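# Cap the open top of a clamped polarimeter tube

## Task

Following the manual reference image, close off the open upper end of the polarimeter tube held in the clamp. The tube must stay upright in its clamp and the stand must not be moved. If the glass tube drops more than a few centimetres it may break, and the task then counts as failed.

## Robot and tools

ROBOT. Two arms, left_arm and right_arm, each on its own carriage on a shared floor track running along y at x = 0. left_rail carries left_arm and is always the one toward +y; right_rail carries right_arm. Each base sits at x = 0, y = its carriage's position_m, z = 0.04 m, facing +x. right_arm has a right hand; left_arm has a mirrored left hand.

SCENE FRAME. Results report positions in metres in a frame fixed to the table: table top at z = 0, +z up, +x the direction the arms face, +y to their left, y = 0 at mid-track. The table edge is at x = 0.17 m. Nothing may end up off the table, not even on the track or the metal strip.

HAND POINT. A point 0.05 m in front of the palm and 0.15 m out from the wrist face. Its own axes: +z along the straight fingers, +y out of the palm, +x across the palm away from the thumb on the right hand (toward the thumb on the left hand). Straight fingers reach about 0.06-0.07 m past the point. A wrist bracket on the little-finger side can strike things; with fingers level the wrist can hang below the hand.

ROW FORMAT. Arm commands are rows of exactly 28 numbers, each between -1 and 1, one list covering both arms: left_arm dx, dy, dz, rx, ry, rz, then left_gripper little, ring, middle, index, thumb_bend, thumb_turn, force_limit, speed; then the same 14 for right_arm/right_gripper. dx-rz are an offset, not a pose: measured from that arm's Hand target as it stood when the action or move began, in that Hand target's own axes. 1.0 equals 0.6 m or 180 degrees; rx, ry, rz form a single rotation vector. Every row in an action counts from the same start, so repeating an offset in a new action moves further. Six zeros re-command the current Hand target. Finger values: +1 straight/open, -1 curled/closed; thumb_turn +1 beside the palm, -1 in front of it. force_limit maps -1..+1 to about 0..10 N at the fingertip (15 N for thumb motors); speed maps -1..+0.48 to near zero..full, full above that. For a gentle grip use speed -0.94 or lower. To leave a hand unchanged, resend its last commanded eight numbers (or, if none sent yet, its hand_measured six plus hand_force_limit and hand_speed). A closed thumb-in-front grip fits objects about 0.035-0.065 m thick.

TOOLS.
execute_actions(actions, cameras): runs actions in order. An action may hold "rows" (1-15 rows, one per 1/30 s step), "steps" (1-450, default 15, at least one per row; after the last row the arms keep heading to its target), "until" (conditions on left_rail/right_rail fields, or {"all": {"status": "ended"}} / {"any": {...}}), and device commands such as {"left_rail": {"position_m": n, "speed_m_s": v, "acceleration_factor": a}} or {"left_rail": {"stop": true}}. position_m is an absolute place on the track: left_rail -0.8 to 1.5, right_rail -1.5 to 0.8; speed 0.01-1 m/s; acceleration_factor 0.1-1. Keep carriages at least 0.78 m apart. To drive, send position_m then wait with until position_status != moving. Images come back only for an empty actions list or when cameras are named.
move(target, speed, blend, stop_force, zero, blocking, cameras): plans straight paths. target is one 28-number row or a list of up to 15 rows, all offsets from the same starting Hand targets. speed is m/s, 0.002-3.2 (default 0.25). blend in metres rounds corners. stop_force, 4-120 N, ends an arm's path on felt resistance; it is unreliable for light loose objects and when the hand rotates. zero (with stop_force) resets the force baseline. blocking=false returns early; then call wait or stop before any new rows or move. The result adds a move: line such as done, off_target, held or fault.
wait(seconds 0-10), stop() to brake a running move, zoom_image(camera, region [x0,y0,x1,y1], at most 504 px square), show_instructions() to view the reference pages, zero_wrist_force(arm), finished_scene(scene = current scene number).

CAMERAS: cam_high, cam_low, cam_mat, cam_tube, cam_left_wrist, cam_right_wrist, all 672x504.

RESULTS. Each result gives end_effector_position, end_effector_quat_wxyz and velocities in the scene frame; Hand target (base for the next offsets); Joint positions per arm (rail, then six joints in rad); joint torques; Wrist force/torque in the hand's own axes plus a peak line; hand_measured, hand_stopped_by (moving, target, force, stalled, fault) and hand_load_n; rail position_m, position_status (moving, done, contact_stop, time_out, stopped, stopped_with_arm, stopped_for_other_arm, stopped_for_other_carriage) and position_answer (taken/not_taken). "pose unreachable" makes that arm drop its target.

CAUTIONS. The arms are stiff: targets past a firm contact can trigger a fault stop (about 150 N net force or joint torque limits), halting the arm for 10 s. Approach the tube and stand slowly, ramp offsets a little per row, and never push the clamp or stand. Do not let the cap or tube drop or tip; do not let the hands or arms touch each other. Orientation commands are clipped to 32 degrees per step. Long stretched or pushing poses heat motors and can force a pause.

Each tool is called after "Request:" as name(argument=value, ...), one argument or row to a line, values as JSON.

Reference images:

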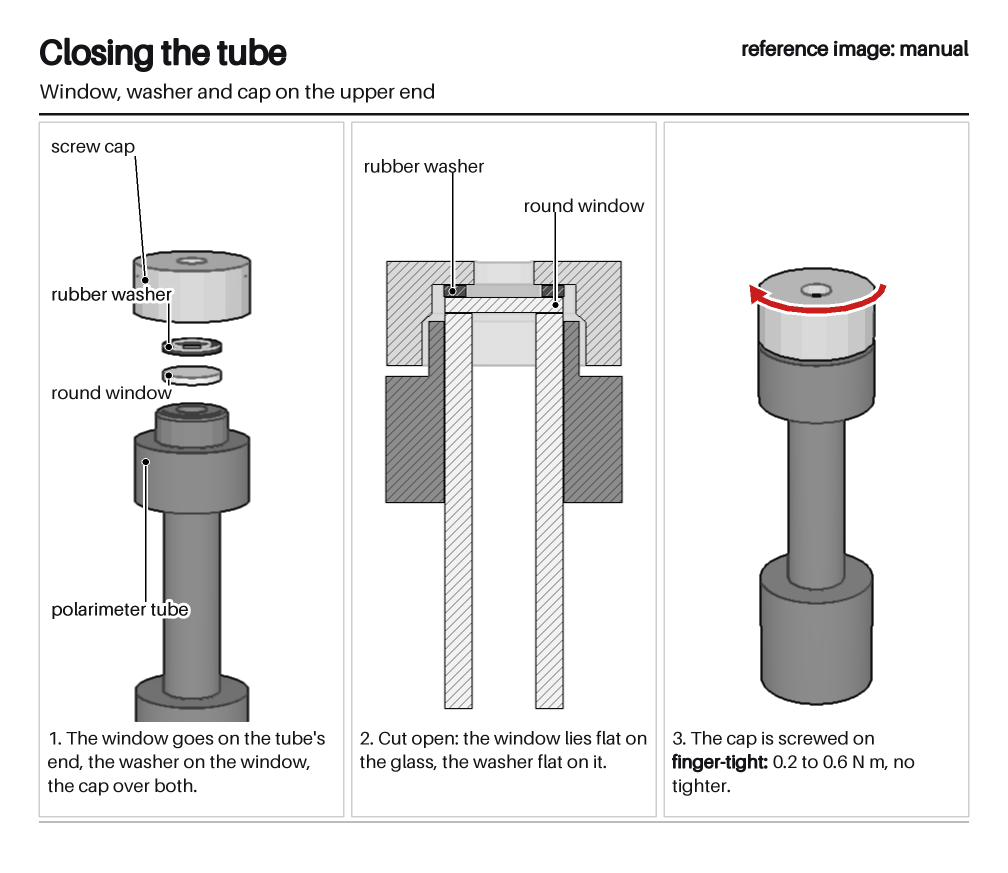

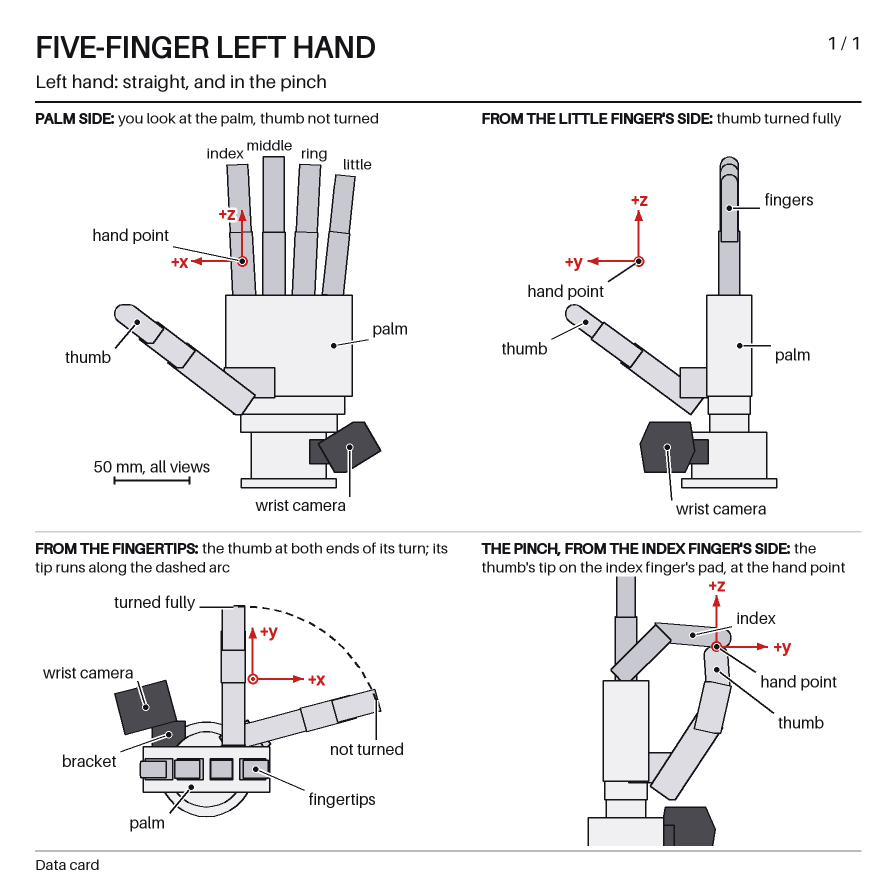

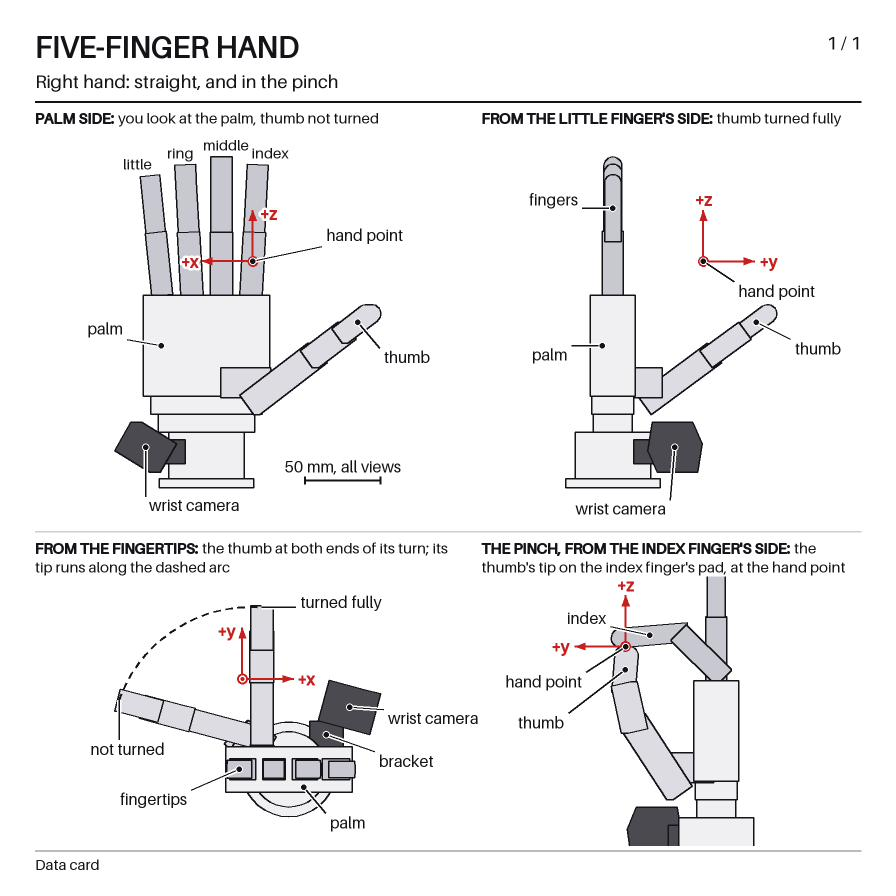

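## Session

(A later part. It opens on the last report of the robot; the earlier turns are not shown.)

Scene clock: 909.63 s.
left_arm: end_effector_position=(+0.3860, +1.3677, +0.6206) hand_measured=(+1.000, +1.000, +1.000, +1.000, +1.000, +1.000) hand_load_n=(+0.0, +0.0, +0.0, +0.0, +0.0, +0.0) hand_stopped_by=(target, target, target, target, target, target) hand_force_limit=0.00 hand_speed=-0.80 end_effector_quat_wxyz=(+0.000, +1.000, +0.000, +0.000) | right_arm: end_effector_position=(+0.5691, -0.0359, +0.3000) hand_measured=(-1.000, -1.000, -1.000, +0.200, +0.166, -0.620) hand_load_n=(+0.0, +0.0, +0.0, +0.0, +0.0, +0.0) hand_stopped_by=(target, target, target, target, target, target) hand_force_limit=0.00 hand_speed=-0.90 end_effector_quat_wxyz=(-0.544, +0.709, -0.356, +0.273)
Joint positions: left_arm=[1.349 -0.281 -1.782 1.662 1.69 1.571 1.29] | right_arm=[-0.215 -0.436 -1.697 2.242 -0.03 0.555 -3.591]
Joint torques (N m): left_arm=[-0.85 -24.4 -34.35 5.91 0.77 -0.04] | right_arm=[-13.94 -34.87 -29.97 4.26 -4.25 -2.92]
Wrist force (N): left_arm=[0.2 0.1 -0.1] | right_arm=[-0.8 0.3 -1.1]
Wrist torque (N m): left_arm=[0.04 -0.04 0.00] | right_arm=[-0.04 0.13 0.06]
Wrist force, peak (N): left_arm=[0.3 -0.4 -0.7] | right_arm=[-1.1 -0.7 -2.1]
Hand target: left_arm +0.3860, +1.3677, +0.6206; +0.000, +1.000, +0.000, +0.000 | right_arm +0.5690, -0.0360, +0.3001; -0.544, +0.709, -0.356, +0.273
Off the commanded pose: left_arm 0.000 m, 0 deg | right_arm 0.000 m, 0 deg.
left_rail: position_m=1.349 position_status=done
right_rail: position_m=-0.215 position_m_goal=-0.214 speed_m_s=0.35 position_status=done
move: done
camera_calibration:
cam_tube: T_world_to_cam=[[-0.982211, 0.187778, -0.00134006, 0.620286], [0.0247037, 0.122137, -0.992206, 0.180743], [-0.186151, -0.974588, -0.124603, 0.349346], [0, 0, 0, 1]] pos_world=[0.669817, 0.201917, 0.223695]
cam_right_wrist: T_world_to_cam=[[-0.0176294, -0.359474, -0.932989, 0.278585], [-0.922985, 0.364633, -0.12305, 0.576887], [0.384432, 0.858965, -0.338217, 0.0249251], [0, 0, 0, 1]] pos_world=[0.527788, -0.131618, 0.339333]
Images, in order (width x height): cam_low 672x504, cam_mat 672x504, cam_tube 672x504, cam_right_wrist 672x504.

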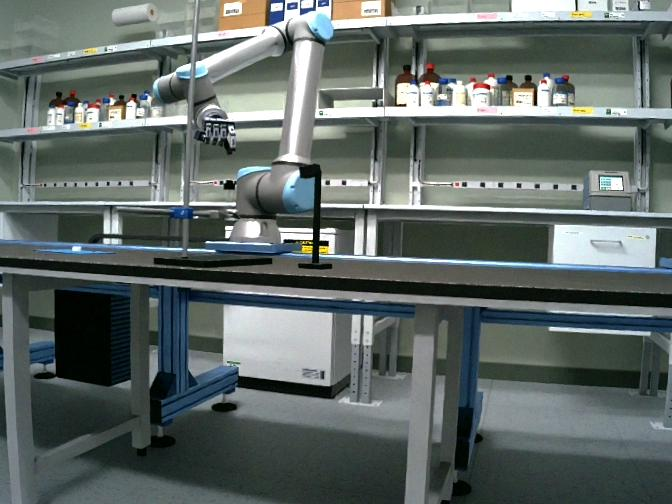

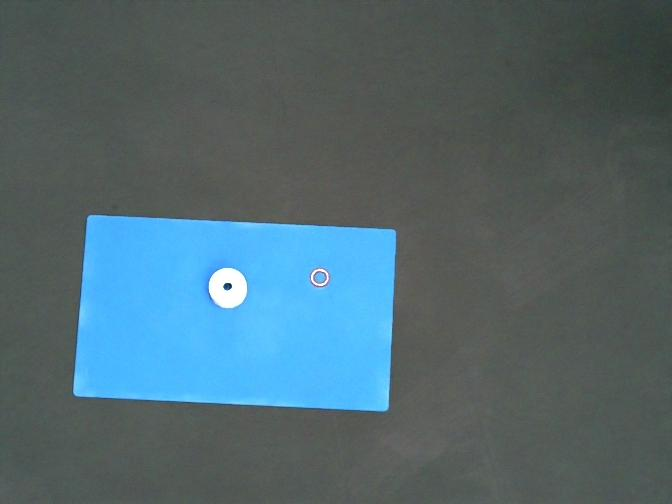

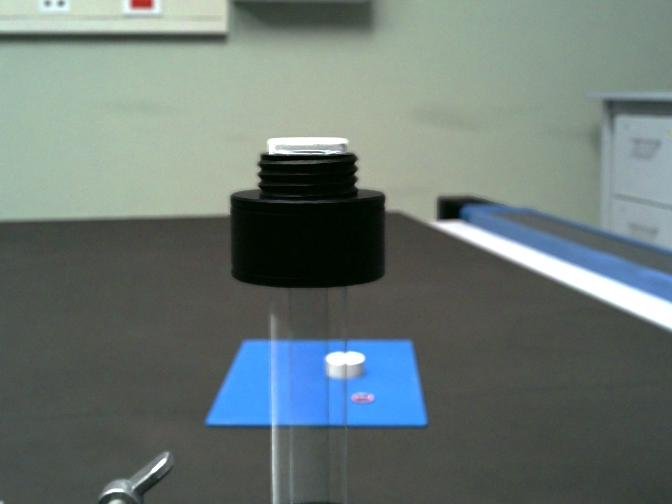

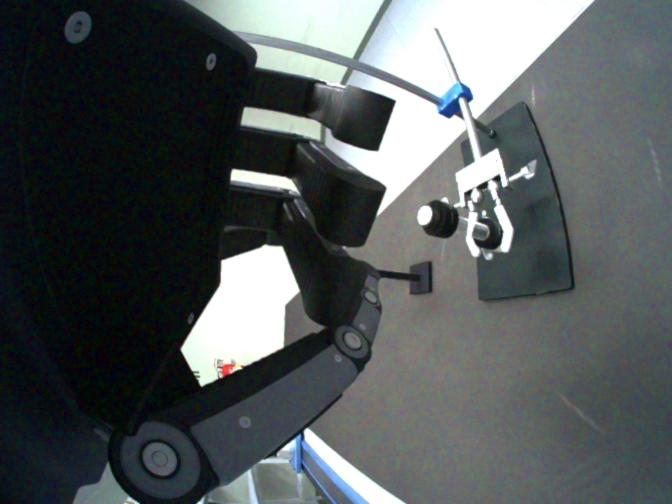

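Request:
execute_actions(
  actions=[
    {"right_rail": {"position_m": -0.72}, "steps": 150, "until": {"right_rail": {"position_status": ["!=", "moving"]}}},
  ],
)

Request:
move(
  target=[0,0,0,0,0,0,1,1,1,1,1,1,0,-0.8,-0.0238,0.4639,0.0084,0,0.0762,0.0204,-1,-1,-1,-0.126,0.9,1,0,0],
  speed=0.2,
  cameras=["cam_mat", "cam_right_wrist"],
)

Request:
zoom_image(
  camera="cam_mat",
  region=[220, 200, 360, 340],
)

Scene clock: 944.43 s.
left_arm: end_effector_position=(+0.3860, +1.3677, +0.6206) hand_measured=(+1.000, +1.000, +1.000, +1.000, +1.000, +1.000) hand_load_n=(+0.0, +0.0, +0.0, +0.0, +0.0, +0.0) hand_stopped_by=(target, target, target, target, target, target) hand_force_limit=0.00 hand_speed=-0.80 end_effector_quat_wxyz=(+0.000, +1.000, +0.000, +0.000) | right_arm: end_effector_position=(+0.5690, -0.5415, +0.3001) hand_measured=(-1.000, -1.000, -1.000, +0.200, +0.166, -0.620) hand_load_n=(+0.0, +0.0, +0.0, +0.0, +0.0, +0.0) hand_stopped_by=(target, target, target, target, target, target) hand_force_limit=0.00 hand_speed=-0.90 end_effector_quat_wxyz=(-0.544, +0.709, -0.356, +0.273)
Joint positions: left_arm=[1.349 -0.281 -1.782 1.662 1.69 1.571 1.29] | right_arm=[-0.72 -0.436 -1.697 2.242 -0.03 0.555 -3.591]
Joint torques (N m): left_arm=[-1.1 -28.75 -34.08 5.51 0.27 0.17] | right_arm=[-6.59 -23.54 -39.79 3.58 -3.74 -3.04]
Wrist force (N): left_arm=[0.2 -0.1 -0.1] | right_arm=[-1.0 0.6 -0.5]
Wrist torque (N m): left_arm=[-0.01 -0.03 0.01] | right_arm=[-0.03 0.14 0.06]
Wrist force, peak (N): left_arm=[0.5 -0.2 -0.5] | right_arm=[-1.7 0.7 -0.6]
Hand target: left_arm +0.3860, +1.3677, +0.6206; +0.000, +1.000, +0.000, +0.000 | right_arm +0.5690, -0.5415, +0.3001; -0.544, +0.709, -0.356, +0.273
Off the commanded pose: left_arm 0.000 m, 0 deg | right_arm 0.000 m, 0 deg.
left_rail: position_m=1.349 position_status=done
right_rail: position_m=-0.720 speed_m_s=0.35 position_status=done

Scene clock: 946.73 s.
left_arm: end_effector_position=(+0.3860, +1.3677, +0.6206) hand_measured=(+1.000, +1.000, +1.000, +1.000, +1.000, +1.000) hand_load_n=(+0.0, +0.0, +0.0, +0.0, +0.0, +0.0) hand_stopped_by=(target, target, target, target, target, target) hand_force_limit=0.00 hand_speed=-0.80 end_effector_quat_wxyz=(+0.000, +1.000, +0.000, +0.000) | right_arm: end_effector_position=(+0.5064, -0.5705, +0.0300) hand_measured=(-1.000, -1.000, -1.000, -0.126, +0.900, +1.000) hand_load_n=(+0.0, +0.0, +0.0, +0.0, +0.0, +0.0) hand_stopped_by=(target, target, target, target, target, target) hand_force_limit=0.00 hand_speed=0.00 end_effector_quat_wxyz=(-0.506, +0.660, -0.441, +0.338)
Joint positions: left_arm=[1.349 -0.281 -1.782 1.662 1.69 1.571 1.29] | right_arm=[-0.72 -0.534 -1.347 2.649 -0.881 0.689 -3.475]
Joint torques (N m): left_arm=[1.17 -28.3 -34.53 5.46 0.84 0.08] | right_arm=[14.26 -10.01 -2.46 -1.5 3.1 2.34]
Wrist force (N): left_arm=[0.1 0.0 -0.1] | right_arm=[-0.8 0.3 -0.6]
Wrist torque (N m): left_arm=[0.00 -0.02 -0.01] | right_arm=[-0.08 0.10 -0.17]
Wrist force, peak (N): left_arm=[0.6 -0.2 -0.2] | right_arm=[-1.5 1.8 -0.3]
Hand target: left_arm +0.3860, +1.3677, +0.6206; +0.000, +1.000, +0.000, +0.000 | right_arm +0.5064, -0.5704, +0.0300; -0.506, +0.660, -0.441, +0.338
Off the commanded pose: left_arm 0.000 m, 0 deg | right_arm 0.000 m, 0 deg.
left_rail: position_m=1.349 position_status=done
right_rail: position_m=-0.720 speed_m_s=0.35 position_status=done
move: done
camera_calibration:
cam_right_wrist: T_world_to_cam=[[-0.105064, -0.344427, -0.932916, -0.113726], [-0.805332, 0.579843, -0.123379, 0.74392], [0.583439, 0.738345, -0.338299, 0.24725], [0, 0, 0, 1]] pos_world=[0.442899, -0.653083, 0.0693314]
Images, in order (width x height): cam_mat 672x504, cam_right_wrist 672x504.

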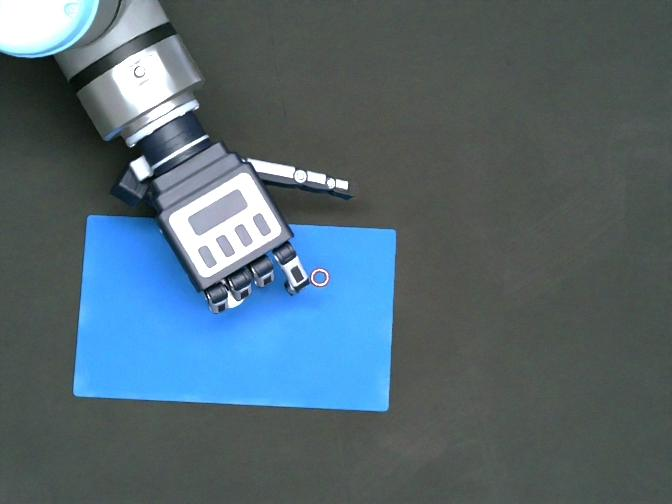

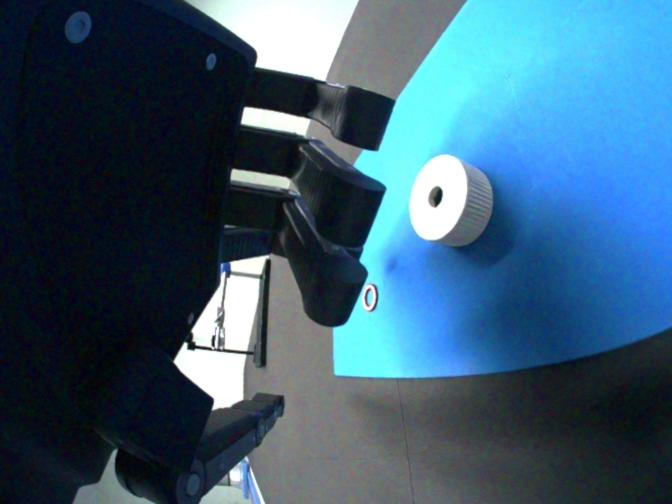

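Scaled by 3.600 from the camera's 672x504 image, which has a finer 960x720 frame.

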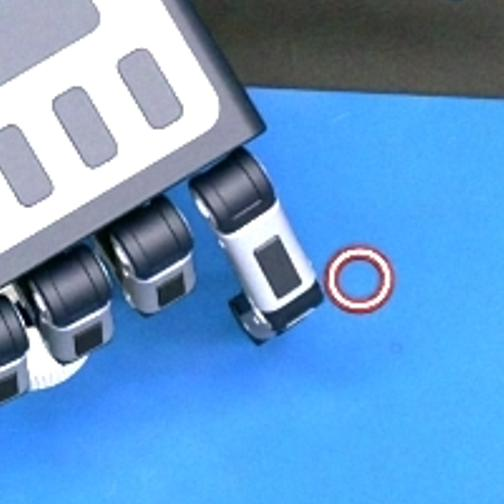

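Request:
move(
  target=[0,0,0,0,0,0,1,1,1,1,1,1,0,-0.8,0,0.0290,0.0060,0,0,0,-1,-1,-1,-0.126,0.9,1,0,0],
  speed=0.02,
  stop_force=4,
)

Request:
move(
  target=[0,0,0,0,0,0,1,1,1,1,1,1,0,-0.8,-0.05,0,0,0,0,0,-1,-1,-1,-0.126,0.9,1,0,0],
  speed=0.03,
  cameras=["cam_mat"],
)

Request:
zoom_image(
  camera="cam_mat",
  region=[270, 190, 410, 330],
)

Scene clock: 963.33 s.
left_arm: end_effector_position=(+0.3860, +1.3677, +0.6206) hand_measured=(+1.000, +1.000, +1.000, +1.000, +1.000, +1.000) hand_load_n=(+0.0, +0.0, +0.0, +0.0, +0.0, +0.0) hand_stopped_by=(target, target, target, target, target, target) hand_force_limit=0.00 hand_speed=-0.80 end_effector_quat_wxyz=(+0.000, +1.000, +0.000, +0.000) | right_arm: end_effector_position=(+0.5055, -0.5708, +0.0136) hand_measured=(-1.000, -1.000, -1.000, -0.126, +0.900, +1.000) hand_load_n=(+0.0, +0.0, +0.0, +0.0, +0.0, +0.0) hand_stopped_by=(target, target, target, target, target, target) hand_force_limit=0.00 hand_speed=0.00 end_effector_quat_wxyz=(-0.506, +0.660, -0.441, +0.338)
Joint positions: left_arm=[1.349 -0.281 -1.782 1.662 1.69 1.571 1.29] | right_arm=[-0.72 -0.537 -1.292 2.654 -0.94 0.686 -3.477]
Joint torques (N m): left_arm=[1.17 -25.01 -33.58 5.48 0.76 0.03] | right_arm=[10.89 -40.3 -11.17 4.07 3.74 -2.15]
Wrist force (N): left_arm=[0.1 0.0 -0.1] | right_arm=[-0.9 -3.2 -1.5]
Wrist torque (N m): left_arm=[0.02 -0.02 0.00] | right_arm=[0.06 0.14 0.06]
Wrist force, peak (N): left_arm=[0.8 -0.2 -0.3] | right_arm=[-1.0 -11.5 -3.9]
Hand target: left_arm +0.3860, +1.3677, +0.6206; +0.000, +1.000, +0.000, +0.000 | right_arm +0.5055, -0.5708, +0.0136; -0.506, +0.660, -0.441, +0.338 (not the last commanded pose)
Off the commanded pose: left_arm 0.000 m, 0 deg | right_arm 0.001 m, 0 deg.
left_rail: position_m=1.349 position_status=done
right_rail: position_m=-0.720 speed_m_s=0.35 position_status=done
move: contact (right_arm)

Scene clock: 964.80 s.
left_arm: end_effector_position=(+0.3860, +1.3677, +0.6206) hand_measured=(+1.000, +1.000, +1.000, +1.000, +1.000, +1.000) hand_load_n=(+0.0, +0.0, +0.0, +0.0, +0.0, +0.0) hand_stopped_by=(target, target, target, target, target, target) hand_force_limit=0.00 hand_speed=-0.80 end_effector_quat_wxyz=(+0.000, +1.000, +0.000, +0.000) | right_arm: end_effector_position=(+0.4941, -0.5432, +0.0136) hand_measured=(-1.000, -1.000, -1.000, -0.126, +0.900, +1.000) hand_load_n=(+0.0, +0.0, +0.0, -0.5, +0.0, +0.0) hand_stopped_by=(target, target, target, target, target, target) hand_force_limit=0.00 hand_speed=0.00 end_effector_quat_wxyz=(-0.506, +0.660, -0.441, +0.338) end_effector_velocity=(+0.000, +0.000, +0.000) end_effector_angular_velocity=(+0.000, +0.001, -0.003)
Joint positions: left_arm=[1.349 -0.281 -1.782 1.662 1.69 1.571 1.29] | right_arm=[-0.72 -0.456 -1.307 2.677 -0.983 0.76 -3.429]
Joint velocities: left_arm=[within noise] | right_arm=[0 0.002 -0.001 0.001 -0.002 0.005 0.003]
Joint torques (N m): left_arm=[-0.98 -28.64 -34.07 5.8 0.61 -0.15] | right_arm=[17.05 -40.1 4.43 -0.65 2.36 2.65]
Wrist force (N): left_arm=[0.5 -0.1 -0.2] | right_arm=[3.4 -4.6 -2.2]
Wrist torque (N m): left_arm=[0.00 -0.08 0.03] | right_arm=[-0.05 0.24 -0.27]
Wrist force, peak (N): left_arm=[0.6 -0.4 -0.1] | right_arm=[3.9 -4.4 -2.1]
Hand target: left_arm +0.3860, +1.3677, +0.6206; +0.000, +1.000, +0.000, +0.000 | right_arm +0.4940, -0.5431, +0.0136; -0.506, +0.660, -0.441, +0.338
Off the commanded pose: left_arm 0.000 m, 0 deg | right_arm 0.000 m, 0 deg.
left_rail: position_m=1.349 position_status=done
right_rail: position_m=-0.720 speed_m_s=0.35 position_status=done
move: done
Images, in order (width x height): cam_mat 672x504.

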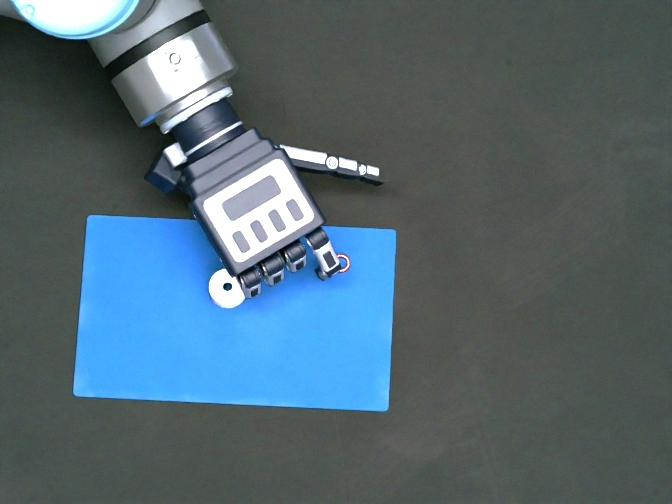

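Scaled by 3.600 from the camera's 672x504 image, which has a finer 960x720 frame.

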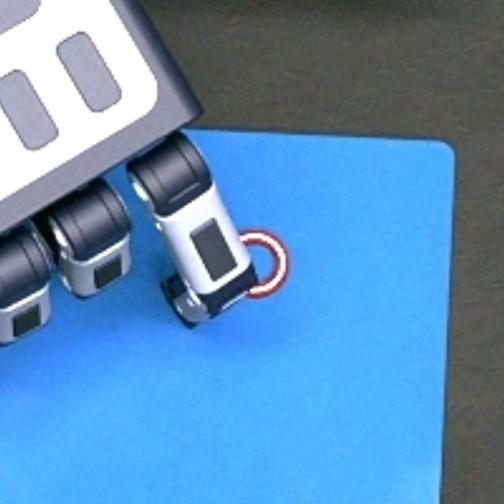

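Request:
move(
  target=[0,0,0,0,0,0,1,1,1,1,1,1,0,-0.8,-0.0604,-0.0005,0.0019,0,0,0,-1,-1,-1,-0.126,0.9,1,0,0],
  speed=0.03,
  cameras=["cam_mat"],
)

Request:
zoom_image(
  camera="cam_mat",
  region=[320, 180, 440, 300],
)

Scene clock: 980.13 s.
left_arm: end_effector_position=(+0.3860, +1.3677, +0.6206) hand_measured=(+1.000, +1.000, +1.000, +1.000, +1.000, +1.000) hand_load_n=(+0.0, +0.0, +0.0, +0.0, +0.0, +0.0) hand_stopped_by=(target, target, target, target, target, target) hand_force_limit=0.00 hand_speed=-0.80 end_effector_quat_wxyz=(+0.000, +1.000, +0.000, +0.000) | right_arm: end_effector_position=(+0.4813, -0.5093, +0.0136) hand_measured=(-1.000, -1.000, -1.000, -0.126, +0.900, +1.000) hand_load_n=(+0.0, +0.0, +0.0, -0.5, +0.0, +0.0) hand_stopped_by=(target, target, target, target, target, target) hand_force_limit=0.00 hand_speed=0.00 end_effector_quat_wxyz=(-0.506, +0.660, -0.441, +0.338)
Joint positions: left_arm=[1.349 -0.281 -1.782 1.662 1.69 1.571 1.29] | right_arm=[-0.72 -0.34 -1.32 2.692 -1.025 0.869 -3.372]
Joint torques (N m): left_arm=[1.93 -25.08 -34.93 5.68 0.22 0.28] | right_arm=[19.53 -39.23 3.39 -0.81 2.94 2.49]
Wrist force (N): left_arm=[0.3 -0.1 -0.2] | right_arm=[3.9 -5.0 -2.5]
Wrist torque (N m): left_arm=[0.00 -0.05 0.01] | right_arm=[-0.08 0.18 -0.23]
Wrist force, peak (N): left_arm=[-0.4 -0.3 -0.6] | right_arm=[4.3 -5.0 -2.0]
Hand target: left_arm +0.3860, +1.3677, +0.6206; +0.000, +1.000, +0.000, +0.000 | right_arm +0.4812, -0.5092, +0.0136; -0.506, +0.660, -0.441, +0.338
Off the commanded pose: left_arm 0.000 m, 0 deg | right_arm 0.000 m, 0 deg.
left_rail: position_m=1.349 position_status=done
right_rail: position_m=-0.720 speed_m_s=0.35 position_status=done
move: done
Images, in order (width x height): cam_mat 672x504.

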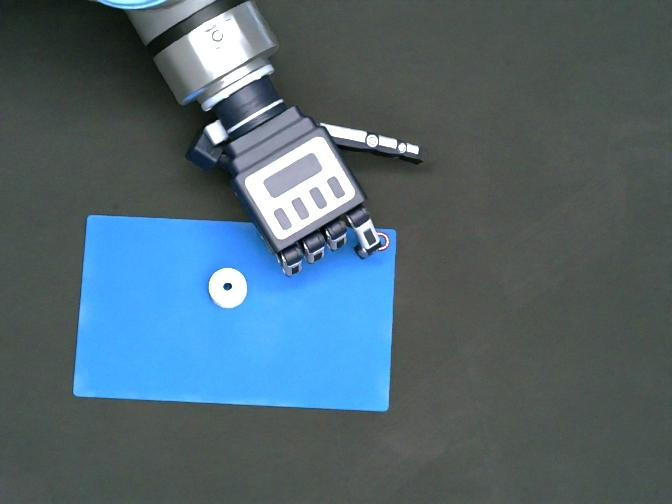

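Scaled by 4.200 from the camera's 672x504 image, which has a finer 960x720 frame.

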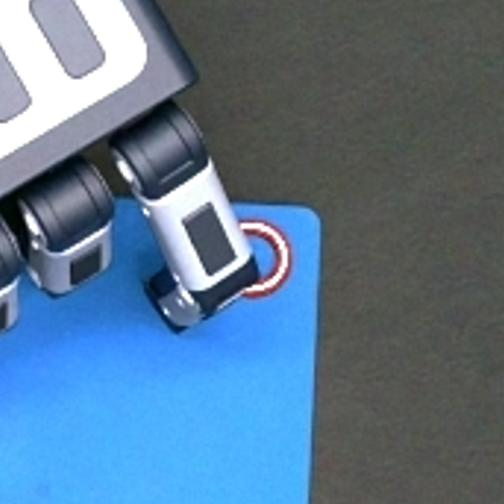

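Request:
move(
  target=[0,0,0,0,0,0,1,1,1,1,1,1,0,-0.8,-0.0168,0.0002,-0.0007,0,0,0,-1,-1,-1,-0.126,0.9,1,0,0],
  speed=0.03,
  cameras=["cam_mat"],
)

Request:
zoom_image(
  camera="cam_mat",
  region=[340, 190, 420, 270],
)

Scene clock: 1009.00 s.
left_arm: end_effector_position=(+0.3860, +1.3677, +0.6206) hand_measured=(+1.000, +1.000, +1.000, +1.000, +1.000, +1.000) hand_load_n=(+0.0, +0.0, +0.0, +0.0, +0.0, +0.5) hand_stopped_by=(target, target, target, target, target, target) hand_force_limit=0.00 hand_speed=-0.80 end_effector_quat_wxyz=(+0.000, +1.000, +0.000, +0.000) | right_arm: end_effector_position=(+0.4770, -0.5001, +0.0136) hand_measured=(-1.000, -1.000, -1.000, -0.126, +0.900, +1.000) hand_load_n=(+0.0, +0.0, +0.0, +0.0, +0.0, -0.5) hand_stopped_by=(target, target, target, target, target, target) hand_force_limit=0.00 hand_speed=0.00 end_effector_quat_wxyz=(-0.506, +0.660, -0.441, +0.338)
Joint positions: left_arm=[1.349 -0.281 -1.782 1.662 1.69 1.571 1.29] | right_arm=[-0.72 -0.307 -1.323 2.696 -1.035 0.9 -3.358]
Joint torques (N m): left_arm=[-1.04 -26.63 -32.63 5.92 0.65 0.24] | right_arm=[17.43 -39.12 3.96 -0.95 2.38 2.63]
Wrist force (N): left_arm=[0.4 0.0 -0.3] | right_arm=[3.7 -3.7 -1.2]
Wrist torque (N m): left_arm=[0.02 -0.07 0.02] | right_arm=[-0.01 0.19 -0.21]
Wrist force, peak (N): left_arm=[0.7 -0.1 -0.5] | right_arm=[4.0 -5.1 -2.4]
Hand target: left_arm +0.3860, +1.3677, +0.6206; +0.000, +1.000, +0.000, +0.000 | right_arm +0.4770, -0.5000, +0.0136; -0.506, +0.660, -0.441, +0.338
Off the commanded pose: left_arm 0.000 m, 0 deg | right_arm 0.000 m, 0 deg.
left_rail: position_m=1.349 position_status=done
right_rail: position_m=-0.720 speed_m_s=0.35 position_status=done
move: done
Images, in order (width x height): cam_mat 672x504.

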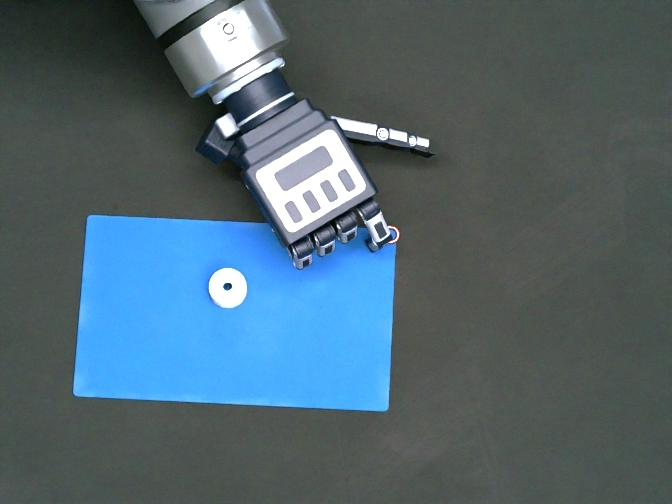

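Scaled by 6.300 from the camera's 672x504 image, which has a finer 960x720 frame.

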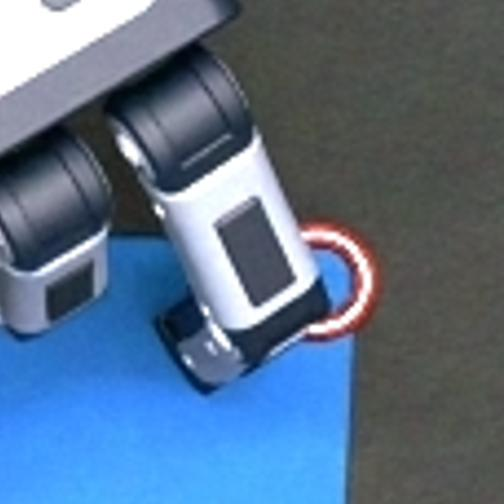

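Request:
move(
  target=[
    [0,0,0,0,0,0,1,1,1,1,1,1,0,-0.8,-0.0012,0,0,0,0,0,-1,-1,-1,-0.126,0.9,1,0,0],
    [0,0,0,0,0,0,1,1,1,1,1,1,0,-0.8,0.012,-0.002,-0.0005,0,0,0,-1,-1,-1,-0.126,0.9,1,0,0],
    [0,0,0,0,0,0,1,1,1,1,1,1,0,-0.8,0.012,-0.0506,-0.0136,0,0,0,-1,-1,-1,-0.126,0.9,1,0,0],
    [0,0,0,0,0,0,1,1,1,1,1,1,0,-0.8,-0.028,-0.0542,0,0,-0.0564,-0.0151,-1,-1,-1,0.14,0.166,-0.62,0,0],
  ],
  speed=[0.02,0.05,0.12,0.12],
  blend=[0,0,0.004,0],
  cameras=["cam_mat","cam_right_wrist"],
)

Request:
zoom_image(
  camera="cam_mat",
  region=[340, 190, 420, 270],
)

Scene clock: 1031.47 s.
left_arm: end_effector_position=(+0.3860, +1.3677, +0.6206) hand_measured=(+1.000, +1.000, +1.000, +1.000, +1.000, +1.000) hand_load_n=(+0.0, +0.0, +0.0, +0.0, +0.0, +0.0) hand_stopped_by=(target, target, target, target, target, target) hand_force_limit=0.00 hand_speed=-0.80 end_effector_quat_wxyz=(+0.000, +1.000, +0.000, +0.000) | right_arm: end_effector_position=(+0.4784, -0.4813, +0.0450) hand_measured=(-1.000, -1.000, -1.000, +0.140, +0.166, -0.620) hand_load_n=(+0.0, +0.0, +0.0, +0.0, +0.0, +0.0) hand_stopped_by=(target, target, target, target, target, target) hand_force_limit=0.00 hand_speed=0.00 end_effector_quat_wxyz=(-0.534, +0.698, -0.379, +0.290)
Joint positions: left_arm=[1.349 -0.281 -1.782 1.662 1.69 1.571 1.29] | right_arm=[-0.72 -0.342 -1.387 2.629 -0.825 0.697 -3.47]
Joint torques (N m): left_arm=[-0.79 -27.54 -33.83 5.53 0.91 0.44] | right_arm=[16.36 -9.17 -24.18 3.1 -3.56 -2.86]
Wrist force (N): left_arm=[0.2 -0.1 0.0] | right_arm=[-0.4 0.6 -1.0]
Wrist torque (N m): left_arm=[-0.02 -0.03 0.01] | right_arm=[-0.02 0.06 0.10]
Wrist force, peak (N): left_arm=[0.7 0.2 -0.8] | right_arm=[4.7 -4.7 -2.1]
Hand target: left_arm +0.3860, +1.3677, +0.6206; +0.000, +1.000, +0.000, +0.000 | right_arm +0.4783, -0.4812, +0.0450; -0.534, +0.698, -0.379, +0.290
Off the commanded pose: left_arm 0.000 m, 0 deg | right_arm 0.000 m, 0 deg.
left_rail: position_m=1.349 position_status=done
right_rail: position_m=-0.720 speed_m_s=0.35 position_status=done
move: done
camera_calibration:
cam_right_wrist: T_world_to_cam=[[-0.0408114, -0.357661, -0.932959, -0.109145], [-0.897612, 0.423277, -0.123003, 0.640217], [0.438893, 0.832415, -0.338316, 0.317194], [0, 0, 0, 1]] pos_world=[0.430998, -0.574063, 0.084233]
Images, in order (width x height): cam_mat 672x504, cam_right_wrist 672x504.

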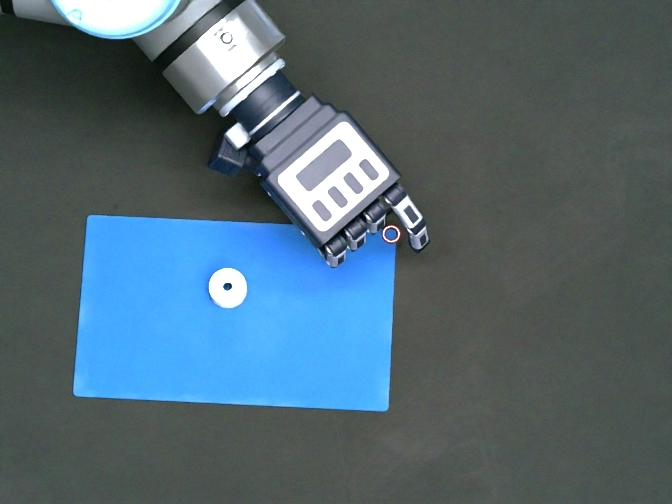

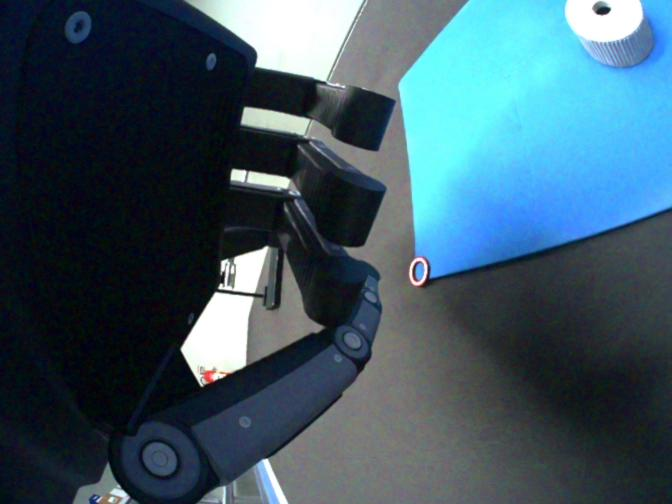

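Scaled by 6.300 from the camera's 672x504 image, which has a finer 960x720 frame.

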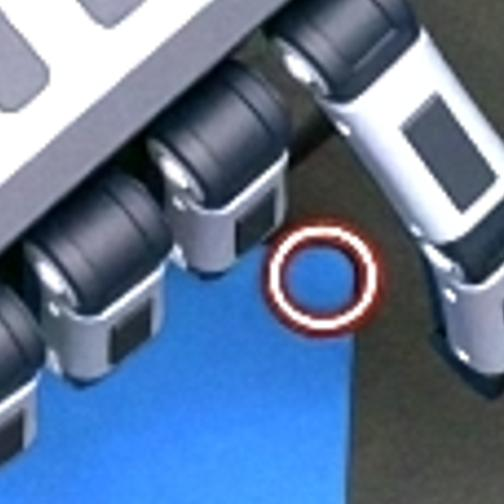

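Request:
move(
  target=[0,0,0,0,0,0,1,1,1,1,1,1,0,-0.8,-0.0015,0.0560,0.0150,0,0,0,-1,-1,-1,0.14,0.166,-0.62,0,0],
  speed=0.03,
  stop_force=4,
)

Request:
execute_actions(
  actions=[
    {"rows": [[0,0,0,0,0,0,1,1,1,1,1,1,0,-0.8,0,0,0,0,0,0,-1,-1,-1,-0.12,0.166,-0.62,-0.2,-0.93]], "steps": 70},
  ],
  cameras=["cam_mat","cam_right_wrist"],
)

Request:
zoom_image(
  camera="cam_mat",
  region=[340, 190, 420, 270],
)

Scene clock: 1046.13 s.
left_arm: end_effector_position=(+0.3860, +1.3677, +0.6206) hand_measured=(+1.000, +1.000, +1.000, +1.000, +1.000, +1.000) hand_load_n=(+0.0, +0.0, +0.0, +0.0, +0.0, +0.0) hand_stopped_by=(target, target, target, target, target, target) hand_force_limit=0.00 hand_speed=-0.80 end_effector_quat_wxyz=(+0.000, +1.000, +0.000, +0.000) | right_arm: end_effector_position=(+0.4778, -0.4806, +0.0120) hand_measured=(-1.000, -1.000, -1.000, +0.140, +0.164, -0.620) hand_load_n=(+0.0, +0.0, +0.0, +0.0, -3.5, +0.5) hand_stopped_by=(target, target, target, target, target, target) hand_force_limit=0.00 hand_speed=0.00 end_effector_quat_wxyz=(-0.534, +0.698, -0.379, +0.290)
Joint positions: left_arm=[1.349 -0.281 -1.782 1.662 1.69 1.571 1.29] | right_arm=[-0.72 -0.34 -1.281 2.639 -0.941 0.698 -3.469]
Joint torques (N m): left_arm=[1.26 -27.27 -33.06 5.88 0.75 0.22] | right_arm=[-8.12 -43.01 -15.36 4.03 -1.17 -1.18]
Wrist force (N): left_arm=[0.2 0.2 0.2] | right_arm=[-1.0 -2.5 -4.3]
Wrist torque (N m): left_arm=[0.01 -0.03 0.00] | right_arm=[-0.02 0.15 -0.17]
Wrist force, peak (N): left_arm=[0.7 -0.1 -0.5] | right_arm=[-1.0 -5.7 -5.8]
Hand target: left_arm +0.3860, +1.3677, +0.6206; +0.000, +1.000, +0.000, +0.000 | right_arm +0.4778, -0.4806, +0.0120; -0.534, +0.698, -0.379, +0.290 (not the last commanded pose)
Off the commanded pose: left_arm 0.000 m, 0 deg | right_arm 0.002 m, 0 deg.
left_rail: position_m=1.349 position_status=done
right_rail: position_m=-0.720 speed_m_s=0.35 position_status=done
move: contact (right_arm)

Scene clock: 1048.67 s.
left_arm: end_effector_position=(+0.3860, +1.3677, +0.6206) hand_measured=(+1.000, +1.000, +1.000, +1.000, +1.000, +1.000) hand_load_n=(+0.0, +0.5, +0.0, +0.0, +0.0, +0.0) hand_stopped_by=(target, target, target, target, target, target) hand_force_limit=0.00 hand_speed=-0.80 end_effector_quat_wxyz=(+0.000, +1.000, +0.000, +0.000) | right_arm: end_effector_position=(+0.4778, -0.4806, +0.0120) hand_measured=(-1.000, -1.000, -1.000, -0.082, +0.164, -0.620) hand_load_n=(+0.0, +0.0, +0.0, +5.5, -2.5, -0.5) hand_stopped_by=(target, target, target, force, target, target) hand_force_limit=-0.20 hand_speed=-0.93 end_effector_quat_wxyz=(-0.534, +0.698, -0.379, +0.290)
Joint positions: left_arm=[1.349 -0.281 -1.782 1.662 1.69 1.571 1.29] | right_arm=[-0.72 -0.34 -1.281 2.639 -0.941 0.698 -3.469]
Joint torques (N m): left_arm=[-3.75 -28.29 -33.77 5.68 0.63 0.34] | right_arm=[-9.93 -37.96 -15.14 3.49 -2.05 -1.54]
Wrist force (N): left_arm=[0.3 0.0 -0.2] | right_arm=[-1.0 -5.0 -1.1]
Wrist torque (N m): left_arm=[0.02 -0.06 0.02] | right_arm=[-0.08 0.05 -0.14]
Wrist force, peak (N): left_arm=[0.4 -0.2 -0.5] | right_arm=[-1.4 -6.8 -1.5]
Hand target: left_arm +0.3860, +1.3677, +0.6206; +0.000, +1.000, +0.000, +0.000 | right_arm +0.4778, -0.4806, +0.0120; -0.534, +0.698, -0.379, +0.290
Off the commanded pose: left_arm 0.000 m, 0 deg | right_arm 0.000 m, 0 deg.
left_rail: position_m=1.349 position_status=done
right_rail: position_m=-0.720 speed_m_s=0.35 position_status=done
camera_calibration:
cam_right_wrist: T_world_to_cam=[[-0.0409758, -0.357786, -0.932904, -0.139648], [-0.897698, 0.423137, -0.122851, 0.635417], [0.438701, 0.832433, -0.338522, 0.305888], [0, 0, 0, 1]] pos_world=[0.430497, -0.573464, 0.0513337]
Images, in order (width x height): cam_mat 672x504, cam_right_wrist 672x504.

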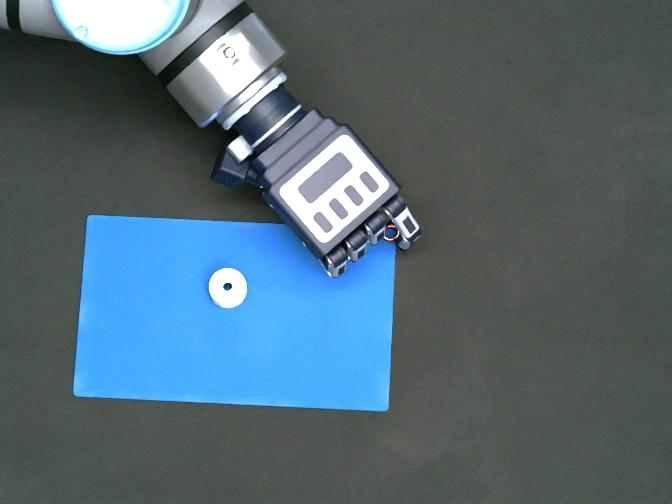

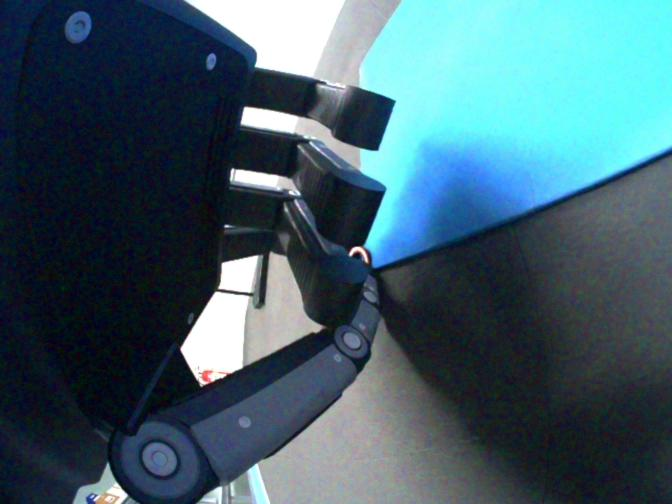

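Scaled by 6.300 from the camera's 672x504 image, which has a finer 960x720 frame.

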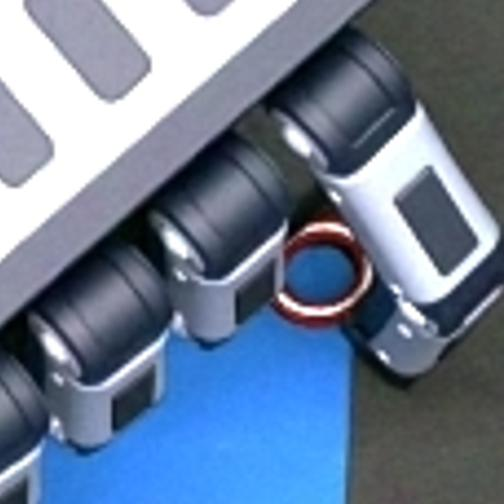

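Request:
zoom_image(
  camera="cam_mat",
  region=[375, 215, 411, 251],
)

Request:
zoom_image(
  camera="cam_right_wrist",
  region=[330, 220, 400, 290],
)

Scaled by 14.000 from the camera's 672x504 image, which has a finer 960x720 frame.

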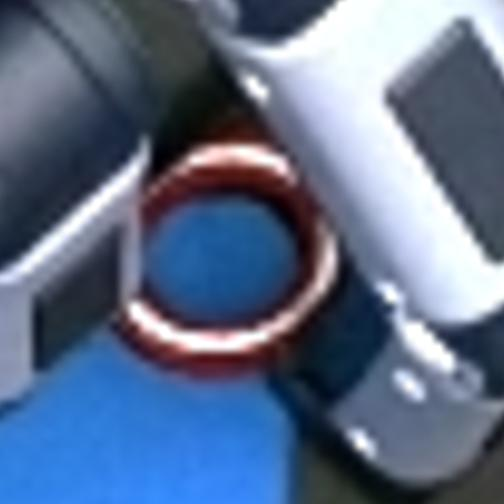

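Scaled by 7.200 from the camera's 672x504 image, which has a finer 960x720 frame.

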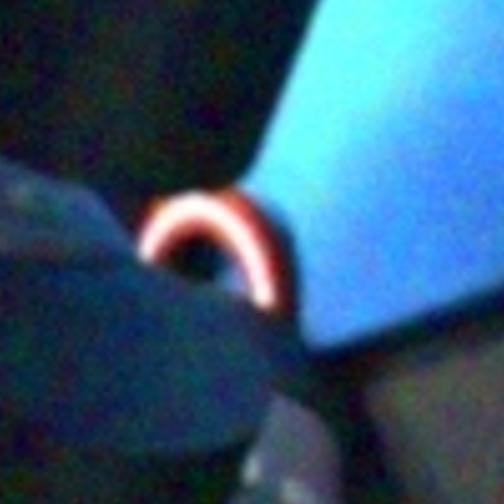

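Request:
move(
  target=[0,0,0,0,0,0,1,1,1,1,1,1,0,-0.8,0,-0.0644,-0.0173,0,0,0,-1,-1,-1,-0.12,0.166,-0.62,-0.2,-0.93],
  speed=0.03,
  cameras=["cam_mat","cam_right_wrist"],
)

Request:
zoom_image(
  camera="cam_mat",
  region=[375, 205, 411, 241],
)

Request:
zoom_image(
  camera="cam_right_wrist",
  region=[330, 220, 400, 290],
)

Scene clock: 1069.77 s.
left_arm: end_effector_position=(+0.3860, +1.3677, +0.6206) hand_measured=(+1.000, +1.000, +1.000, +1.000, +1.000, +1.000) hand_load_n=(+0.0, +0.0, +0.0, +0.0, +0.0, +0.0) hand_stopped_by=(target, target, target, target, target, target) hand_force_limit=0.00 hand_speed=-0.80 end_effector_quat_wxyz=(+0.000, +1.000, +0.000, +0.000) | right_arm: end_effector_position=(+0.4778, -0.4805, +0.0519) hand_measured=(-1.000, -1.000, -1.000, -0.082, +0.166, -0.620) hand_load_n=(+0.0, +0.0, +0.5, +0.0, +0.0, +0.0) hand_stopped_by=(target, target, target, force, target, target) hand_force_limit=-0.20 hand_speed=-0.93 end_effector_quat_wxyz=(-0.534, +0.698, -0.379, +0.290)
Joint positions: left_arm=[1.349 -0.281 -1.782 1.662 1.69 1.571 1.29] | right_arm=[-0.72 -0.34 -1.409 2.627 -0.801 0.698 -3.469]
Joint torques (N m): left_arm=[0.05 -28.38 -32.58 6.05 0.55 -0.16] | right_arm=[-6.69 -39.03 -25.69 3.25 -0.94 -2.68]
Wrist force (N): left_arm=[0.0 -0.4 -0.4] | right_arm=[-0.7 0.5 -0.7]
Wrist torque (N m): left_arm=[-0.04 -0.01 0.00] | right_arm=[-0.04 0.10 -0.10]
Wrist force, peak (N): left_arm=[0.7 -0.5 -0.1] | right_arm=[-0.9 -7.1 -1.3]
Hand target: left_arm +0.3860, +1.3677, +0.6206; +0.000, +1.000, +0.000, +0.000 | right_arm +0.4778, -0.4806, +0.0520; -0.534, +0.698, -0.379, +0.290
Off the commanded pose: left_arm 0.000 m, 0 deg | right_arm 0.000 m, 0 deg.
left_rail: position_m=1.349 position_status=done
right_rail: position_m=-0.720 speed_m_s=0.35 position_status=done
move: done
camera_calibration:
cam_right_wrist: T_world_to_cam=[[-0.0409758, -0.357786, -0.932904, -0.102389], [-0.897698, 0.423137, -0.122851, 0.640276], [0.438701, 0.832433, -0.338522, 0.319312], [0, 0, 0, 1]] pos_world=[0.430497, -0.573364, 0.0912337]
Images, in order (width x height): cam_mat 672x504, cam_right_wrist 672x504.

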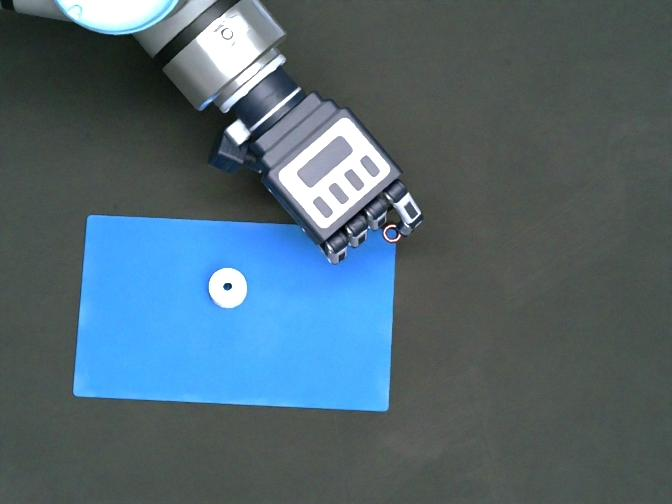

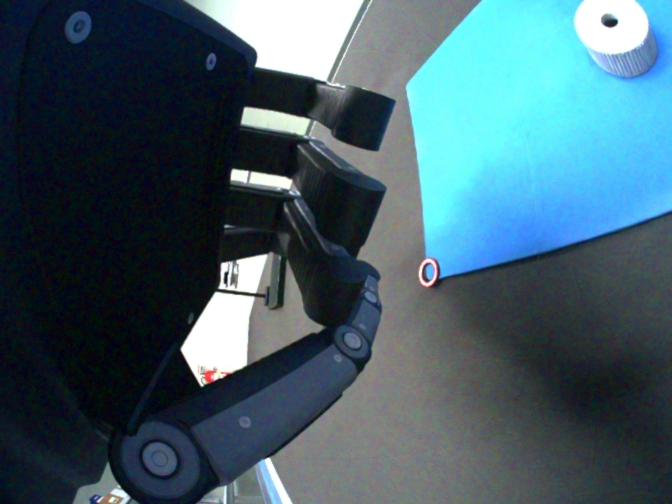

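Scaled by 14.000 from the camera's 672x504 image, which has a finer 960x720 frame.

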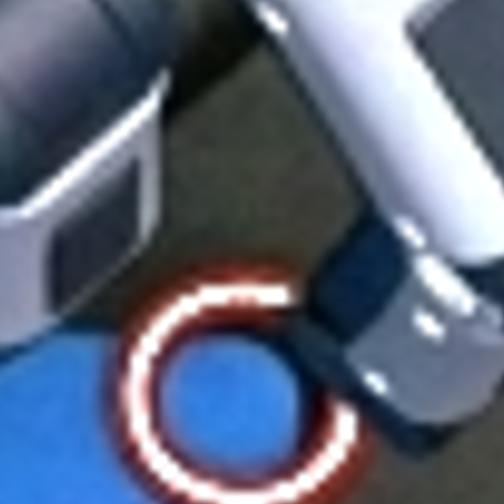

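Scaled by 7.200 from the camera's 672x504 image, which has a finer 960x720 frame.

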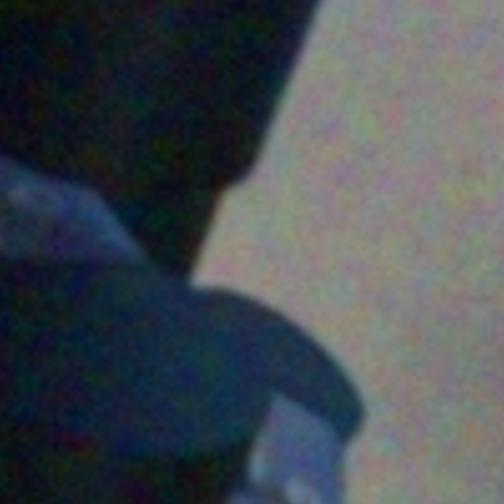

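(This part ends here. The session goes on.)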